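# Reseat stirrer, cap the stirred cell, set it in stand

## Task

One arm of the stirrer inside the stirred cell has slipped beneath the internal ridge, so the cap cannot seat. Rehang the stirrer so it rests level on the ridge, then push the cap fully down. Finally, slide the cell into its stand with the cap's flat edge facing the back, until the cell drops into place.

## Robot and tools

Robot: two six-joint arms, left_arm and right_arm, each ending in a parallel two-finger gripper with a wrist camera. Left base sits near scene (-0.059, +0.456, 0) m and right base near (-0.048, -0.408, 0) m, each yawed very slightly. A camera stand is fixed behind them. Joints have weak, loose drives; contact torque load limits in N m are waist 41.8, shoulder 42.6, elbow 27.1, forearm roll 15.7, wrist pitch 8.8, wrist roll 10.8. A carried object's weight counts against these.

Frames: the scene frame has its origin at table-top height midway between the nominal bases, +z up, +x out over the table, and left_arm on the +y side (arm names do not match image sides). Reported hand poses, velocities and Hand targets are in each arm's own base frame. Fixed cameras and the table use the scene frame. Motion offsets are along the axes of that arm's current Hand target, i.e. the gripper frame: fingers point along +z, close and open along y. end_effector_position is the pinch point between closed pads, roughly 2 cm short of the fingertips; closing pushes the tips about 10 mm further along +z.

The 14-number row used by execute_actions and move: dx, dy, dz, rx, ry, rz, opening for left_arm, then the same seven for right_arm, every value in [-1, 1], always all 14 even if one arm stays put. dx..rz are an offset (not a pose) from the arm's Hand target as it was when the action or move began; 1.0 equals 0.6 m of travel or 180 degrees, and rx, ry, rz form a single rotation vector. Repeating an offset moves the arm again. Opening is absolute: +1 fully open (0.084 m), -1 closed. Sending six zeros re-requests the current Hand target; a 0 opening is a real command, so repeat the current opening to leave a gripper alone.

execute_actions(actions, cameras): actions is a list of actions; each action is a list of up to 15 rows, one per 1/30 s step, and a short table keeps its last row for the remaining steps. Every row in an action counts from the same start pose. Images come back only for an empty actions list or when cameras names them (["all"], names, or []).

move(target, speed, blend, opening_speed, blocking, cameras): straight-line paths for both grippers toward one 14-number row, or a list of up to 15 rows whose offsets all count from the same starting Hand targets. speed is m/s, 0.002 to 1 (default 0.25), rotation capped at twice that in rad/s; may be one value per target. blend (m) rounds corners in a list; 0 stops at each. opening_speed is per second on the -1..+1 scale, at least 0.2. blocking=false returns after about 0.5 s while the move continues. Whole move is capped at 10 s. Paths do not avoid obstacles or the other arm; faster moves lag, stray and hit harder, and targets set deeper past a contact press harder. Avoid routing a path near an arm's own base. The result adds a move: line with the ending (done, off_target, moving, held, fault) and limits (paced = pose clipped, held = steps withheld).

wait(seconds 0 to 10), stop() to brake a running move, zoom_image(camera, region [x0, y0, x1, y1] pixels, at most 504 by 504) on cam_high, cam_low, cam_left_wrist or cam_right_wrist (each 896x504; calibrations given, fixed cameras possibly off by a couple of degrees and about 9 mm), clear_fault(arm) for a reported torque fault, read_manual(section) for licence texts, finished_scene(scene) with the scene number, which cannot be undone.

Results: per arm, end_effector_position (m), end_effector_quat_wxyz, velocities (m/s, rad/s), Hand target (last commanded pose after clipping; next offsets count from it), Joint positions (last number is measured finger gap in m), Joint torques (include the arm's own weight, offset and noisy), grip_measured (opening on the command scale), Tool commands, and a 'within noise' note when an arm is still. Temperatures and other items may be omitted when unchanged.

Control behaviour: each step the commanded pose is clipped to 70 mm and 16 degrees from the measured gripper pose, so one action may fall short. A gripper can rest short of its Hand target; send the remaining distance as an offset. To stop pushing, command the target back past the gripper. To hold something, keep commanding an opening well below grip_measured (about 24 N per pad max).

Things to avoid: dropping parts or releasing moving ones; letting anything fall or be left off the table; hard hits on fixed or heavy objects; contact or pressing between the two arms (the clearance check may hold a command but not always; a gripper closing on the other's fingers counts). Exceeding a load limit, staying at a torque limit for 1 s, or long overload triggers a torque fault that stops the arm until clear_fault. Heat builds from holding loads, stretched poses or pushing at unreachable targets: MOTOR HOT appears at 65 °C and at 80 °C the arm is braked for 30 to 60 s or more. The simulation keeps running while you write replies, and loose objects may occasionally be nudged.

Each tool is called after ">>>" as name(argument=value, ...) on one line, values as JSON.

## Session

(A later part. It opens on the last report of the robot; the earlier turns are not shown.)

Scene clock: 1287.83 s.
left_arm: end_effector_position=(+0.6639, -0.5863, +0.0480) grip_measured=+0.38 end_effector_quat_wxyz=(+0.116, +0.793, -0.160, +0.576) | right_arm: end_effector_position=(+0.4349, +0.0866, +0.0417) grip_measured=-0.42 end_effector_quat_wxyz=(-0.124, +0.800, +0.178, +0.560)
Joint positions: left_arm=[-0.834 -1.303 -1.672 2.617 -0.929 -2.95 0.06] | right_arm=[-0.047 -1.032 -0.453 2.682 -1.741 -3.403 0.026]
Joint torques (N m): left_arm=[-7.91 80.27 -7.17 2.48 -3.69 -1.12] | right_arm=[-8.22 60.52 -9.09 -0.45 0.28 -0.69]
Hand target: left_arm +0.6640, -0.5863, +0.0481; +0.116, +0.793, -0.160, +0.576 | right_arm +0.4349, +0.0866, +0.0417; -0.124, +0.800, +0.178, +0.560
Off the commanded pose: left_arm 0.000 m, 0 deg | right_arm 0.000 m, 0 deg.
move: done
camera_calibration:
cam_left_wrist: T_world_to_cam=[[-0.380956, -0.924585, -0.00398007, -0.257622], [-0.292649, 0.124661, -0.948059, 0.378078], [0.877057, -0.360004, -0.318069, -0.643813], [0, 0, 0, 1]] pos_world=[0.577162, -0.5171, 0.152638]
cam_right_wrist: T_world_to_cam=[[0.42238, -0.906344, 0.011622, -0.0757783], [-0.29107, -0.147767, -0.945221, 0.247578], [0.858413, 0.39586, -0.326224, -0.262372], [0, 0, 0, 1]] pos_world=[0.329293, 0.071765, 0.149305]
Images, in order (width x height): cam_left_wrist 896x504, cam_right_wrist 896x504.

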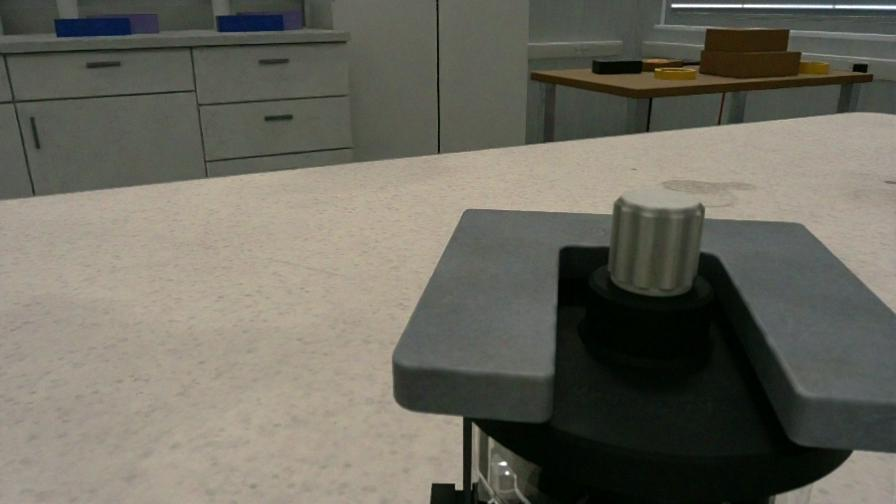

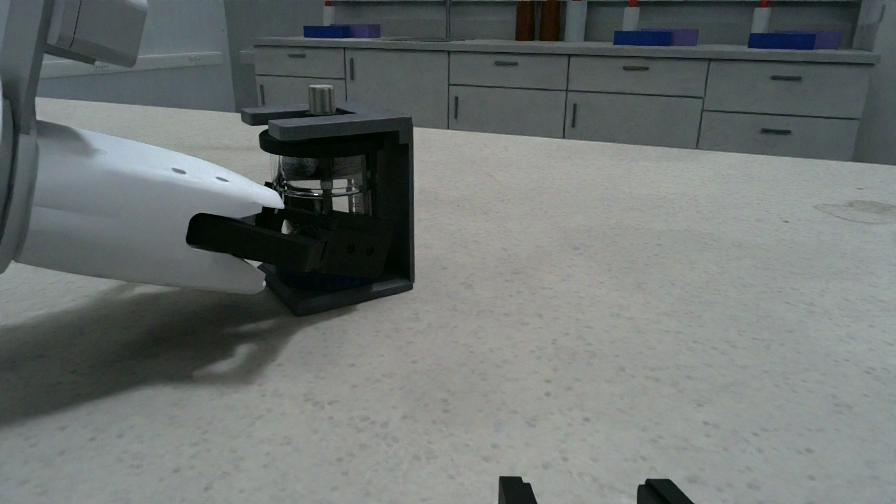

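>>> move(target=[[0,0,0,0,0,0,0.6,0,0,0,0,0,0,-0.4],[-0.0615,0,-0.19,0,0,0,0.6,0,0,0,0,0,0,-0.4]], speed=0.06, opening_speed=0.6, cameras=["cam_left_wrist","cam_right_wrist"])

>>> zoom_image(camera="cam_right_wrist", region=[230, 70, 450, 330])

Scene clock: 1294.67 s.
left_arm: end_effector_position=(+0.5536, -0.5398, +0.0483) grip_measured=+0.60 end_effector_quat_wxyz=(+0.116, +0.793, -0.160, +0.576) | right_arm: end_effector_position=(+0.4349, +0.0866, +0.0417) grip_measured=-0.42 end_effector_quat_wxyz=(-0.124, +0.800, +0.178, +0.560)
Joint positions: left_arm=[-0.924 -1.146 -1.286 2.588 -1.137 -3.064 0.069] | right_arm=[-0.047 -1.032 -0.453 2.682 -1.741 -3.403 0.026]
Joint torques (N m): left_arm=[-9.59 74.36 -4.73 -2.57 -3.89 -1.45] | right_arm=[-8.4 60.09 -9.15 -0.65 0.2 -0.59]
Hand target: left_arm +0.5535, -0.5398, +0.0483; +0.116, +0.793, -0.160, +0.576 | right_arm +0.4349, +0.0866, +0.0417; -0.124, +0.800, +0.178, +0.560
Off the commanded pose: left_arm 0.000 m, 0 deg | right_arm 0.000 m, 0 deg.
move: done
camera_calibration:
cam_left_wrist: T_world_to_cam=[[-0.380906, -0.924605, -0.00394076, -0.256632], [-0.29256, 0.124566, -0.948099, 0.34007], [0.877108, -0.359984, -0.317951, -0.530178], [0, 0, 0, 1]] pos_world=[0.466762, -0.4705, 0.152838]
cam_right_wrist: T_world_to_cam=[[0.42238, -0.906344, 0.011622, -0.0757783], [-0.29107, -0.147767, -0.945221, 0.247578], [0.858413, 0.39586, -0.326224, -0.262372], [0, 0, 0, 1]] pos_world=[0.329293, 0.071765, 0.149305]
Images, in order (width x height): cam_left_wrist 896x504, cam_right_wrist 896x504.

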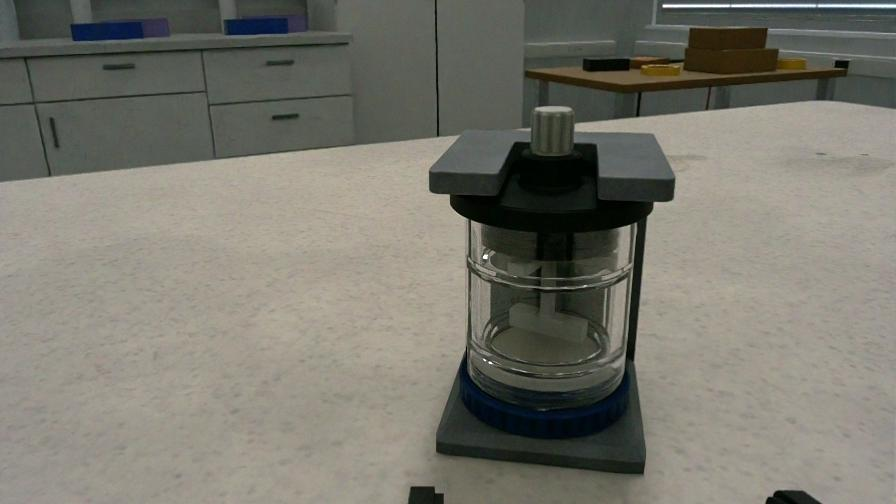

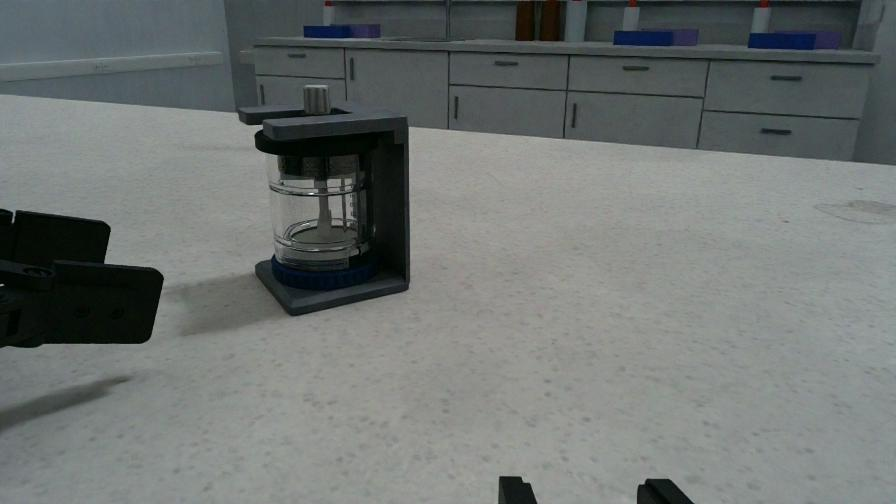

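Scaled by 1.938.

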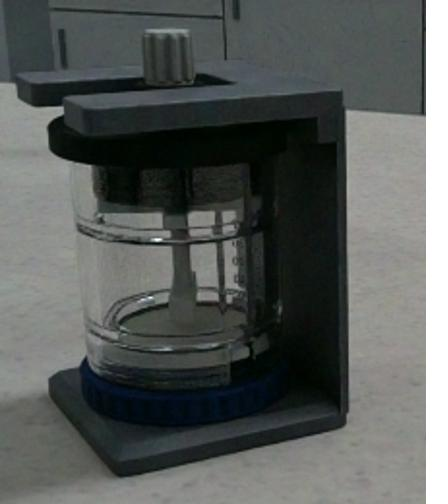

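>>> finished_scene(scene=1)

The scene is finished: the task was done.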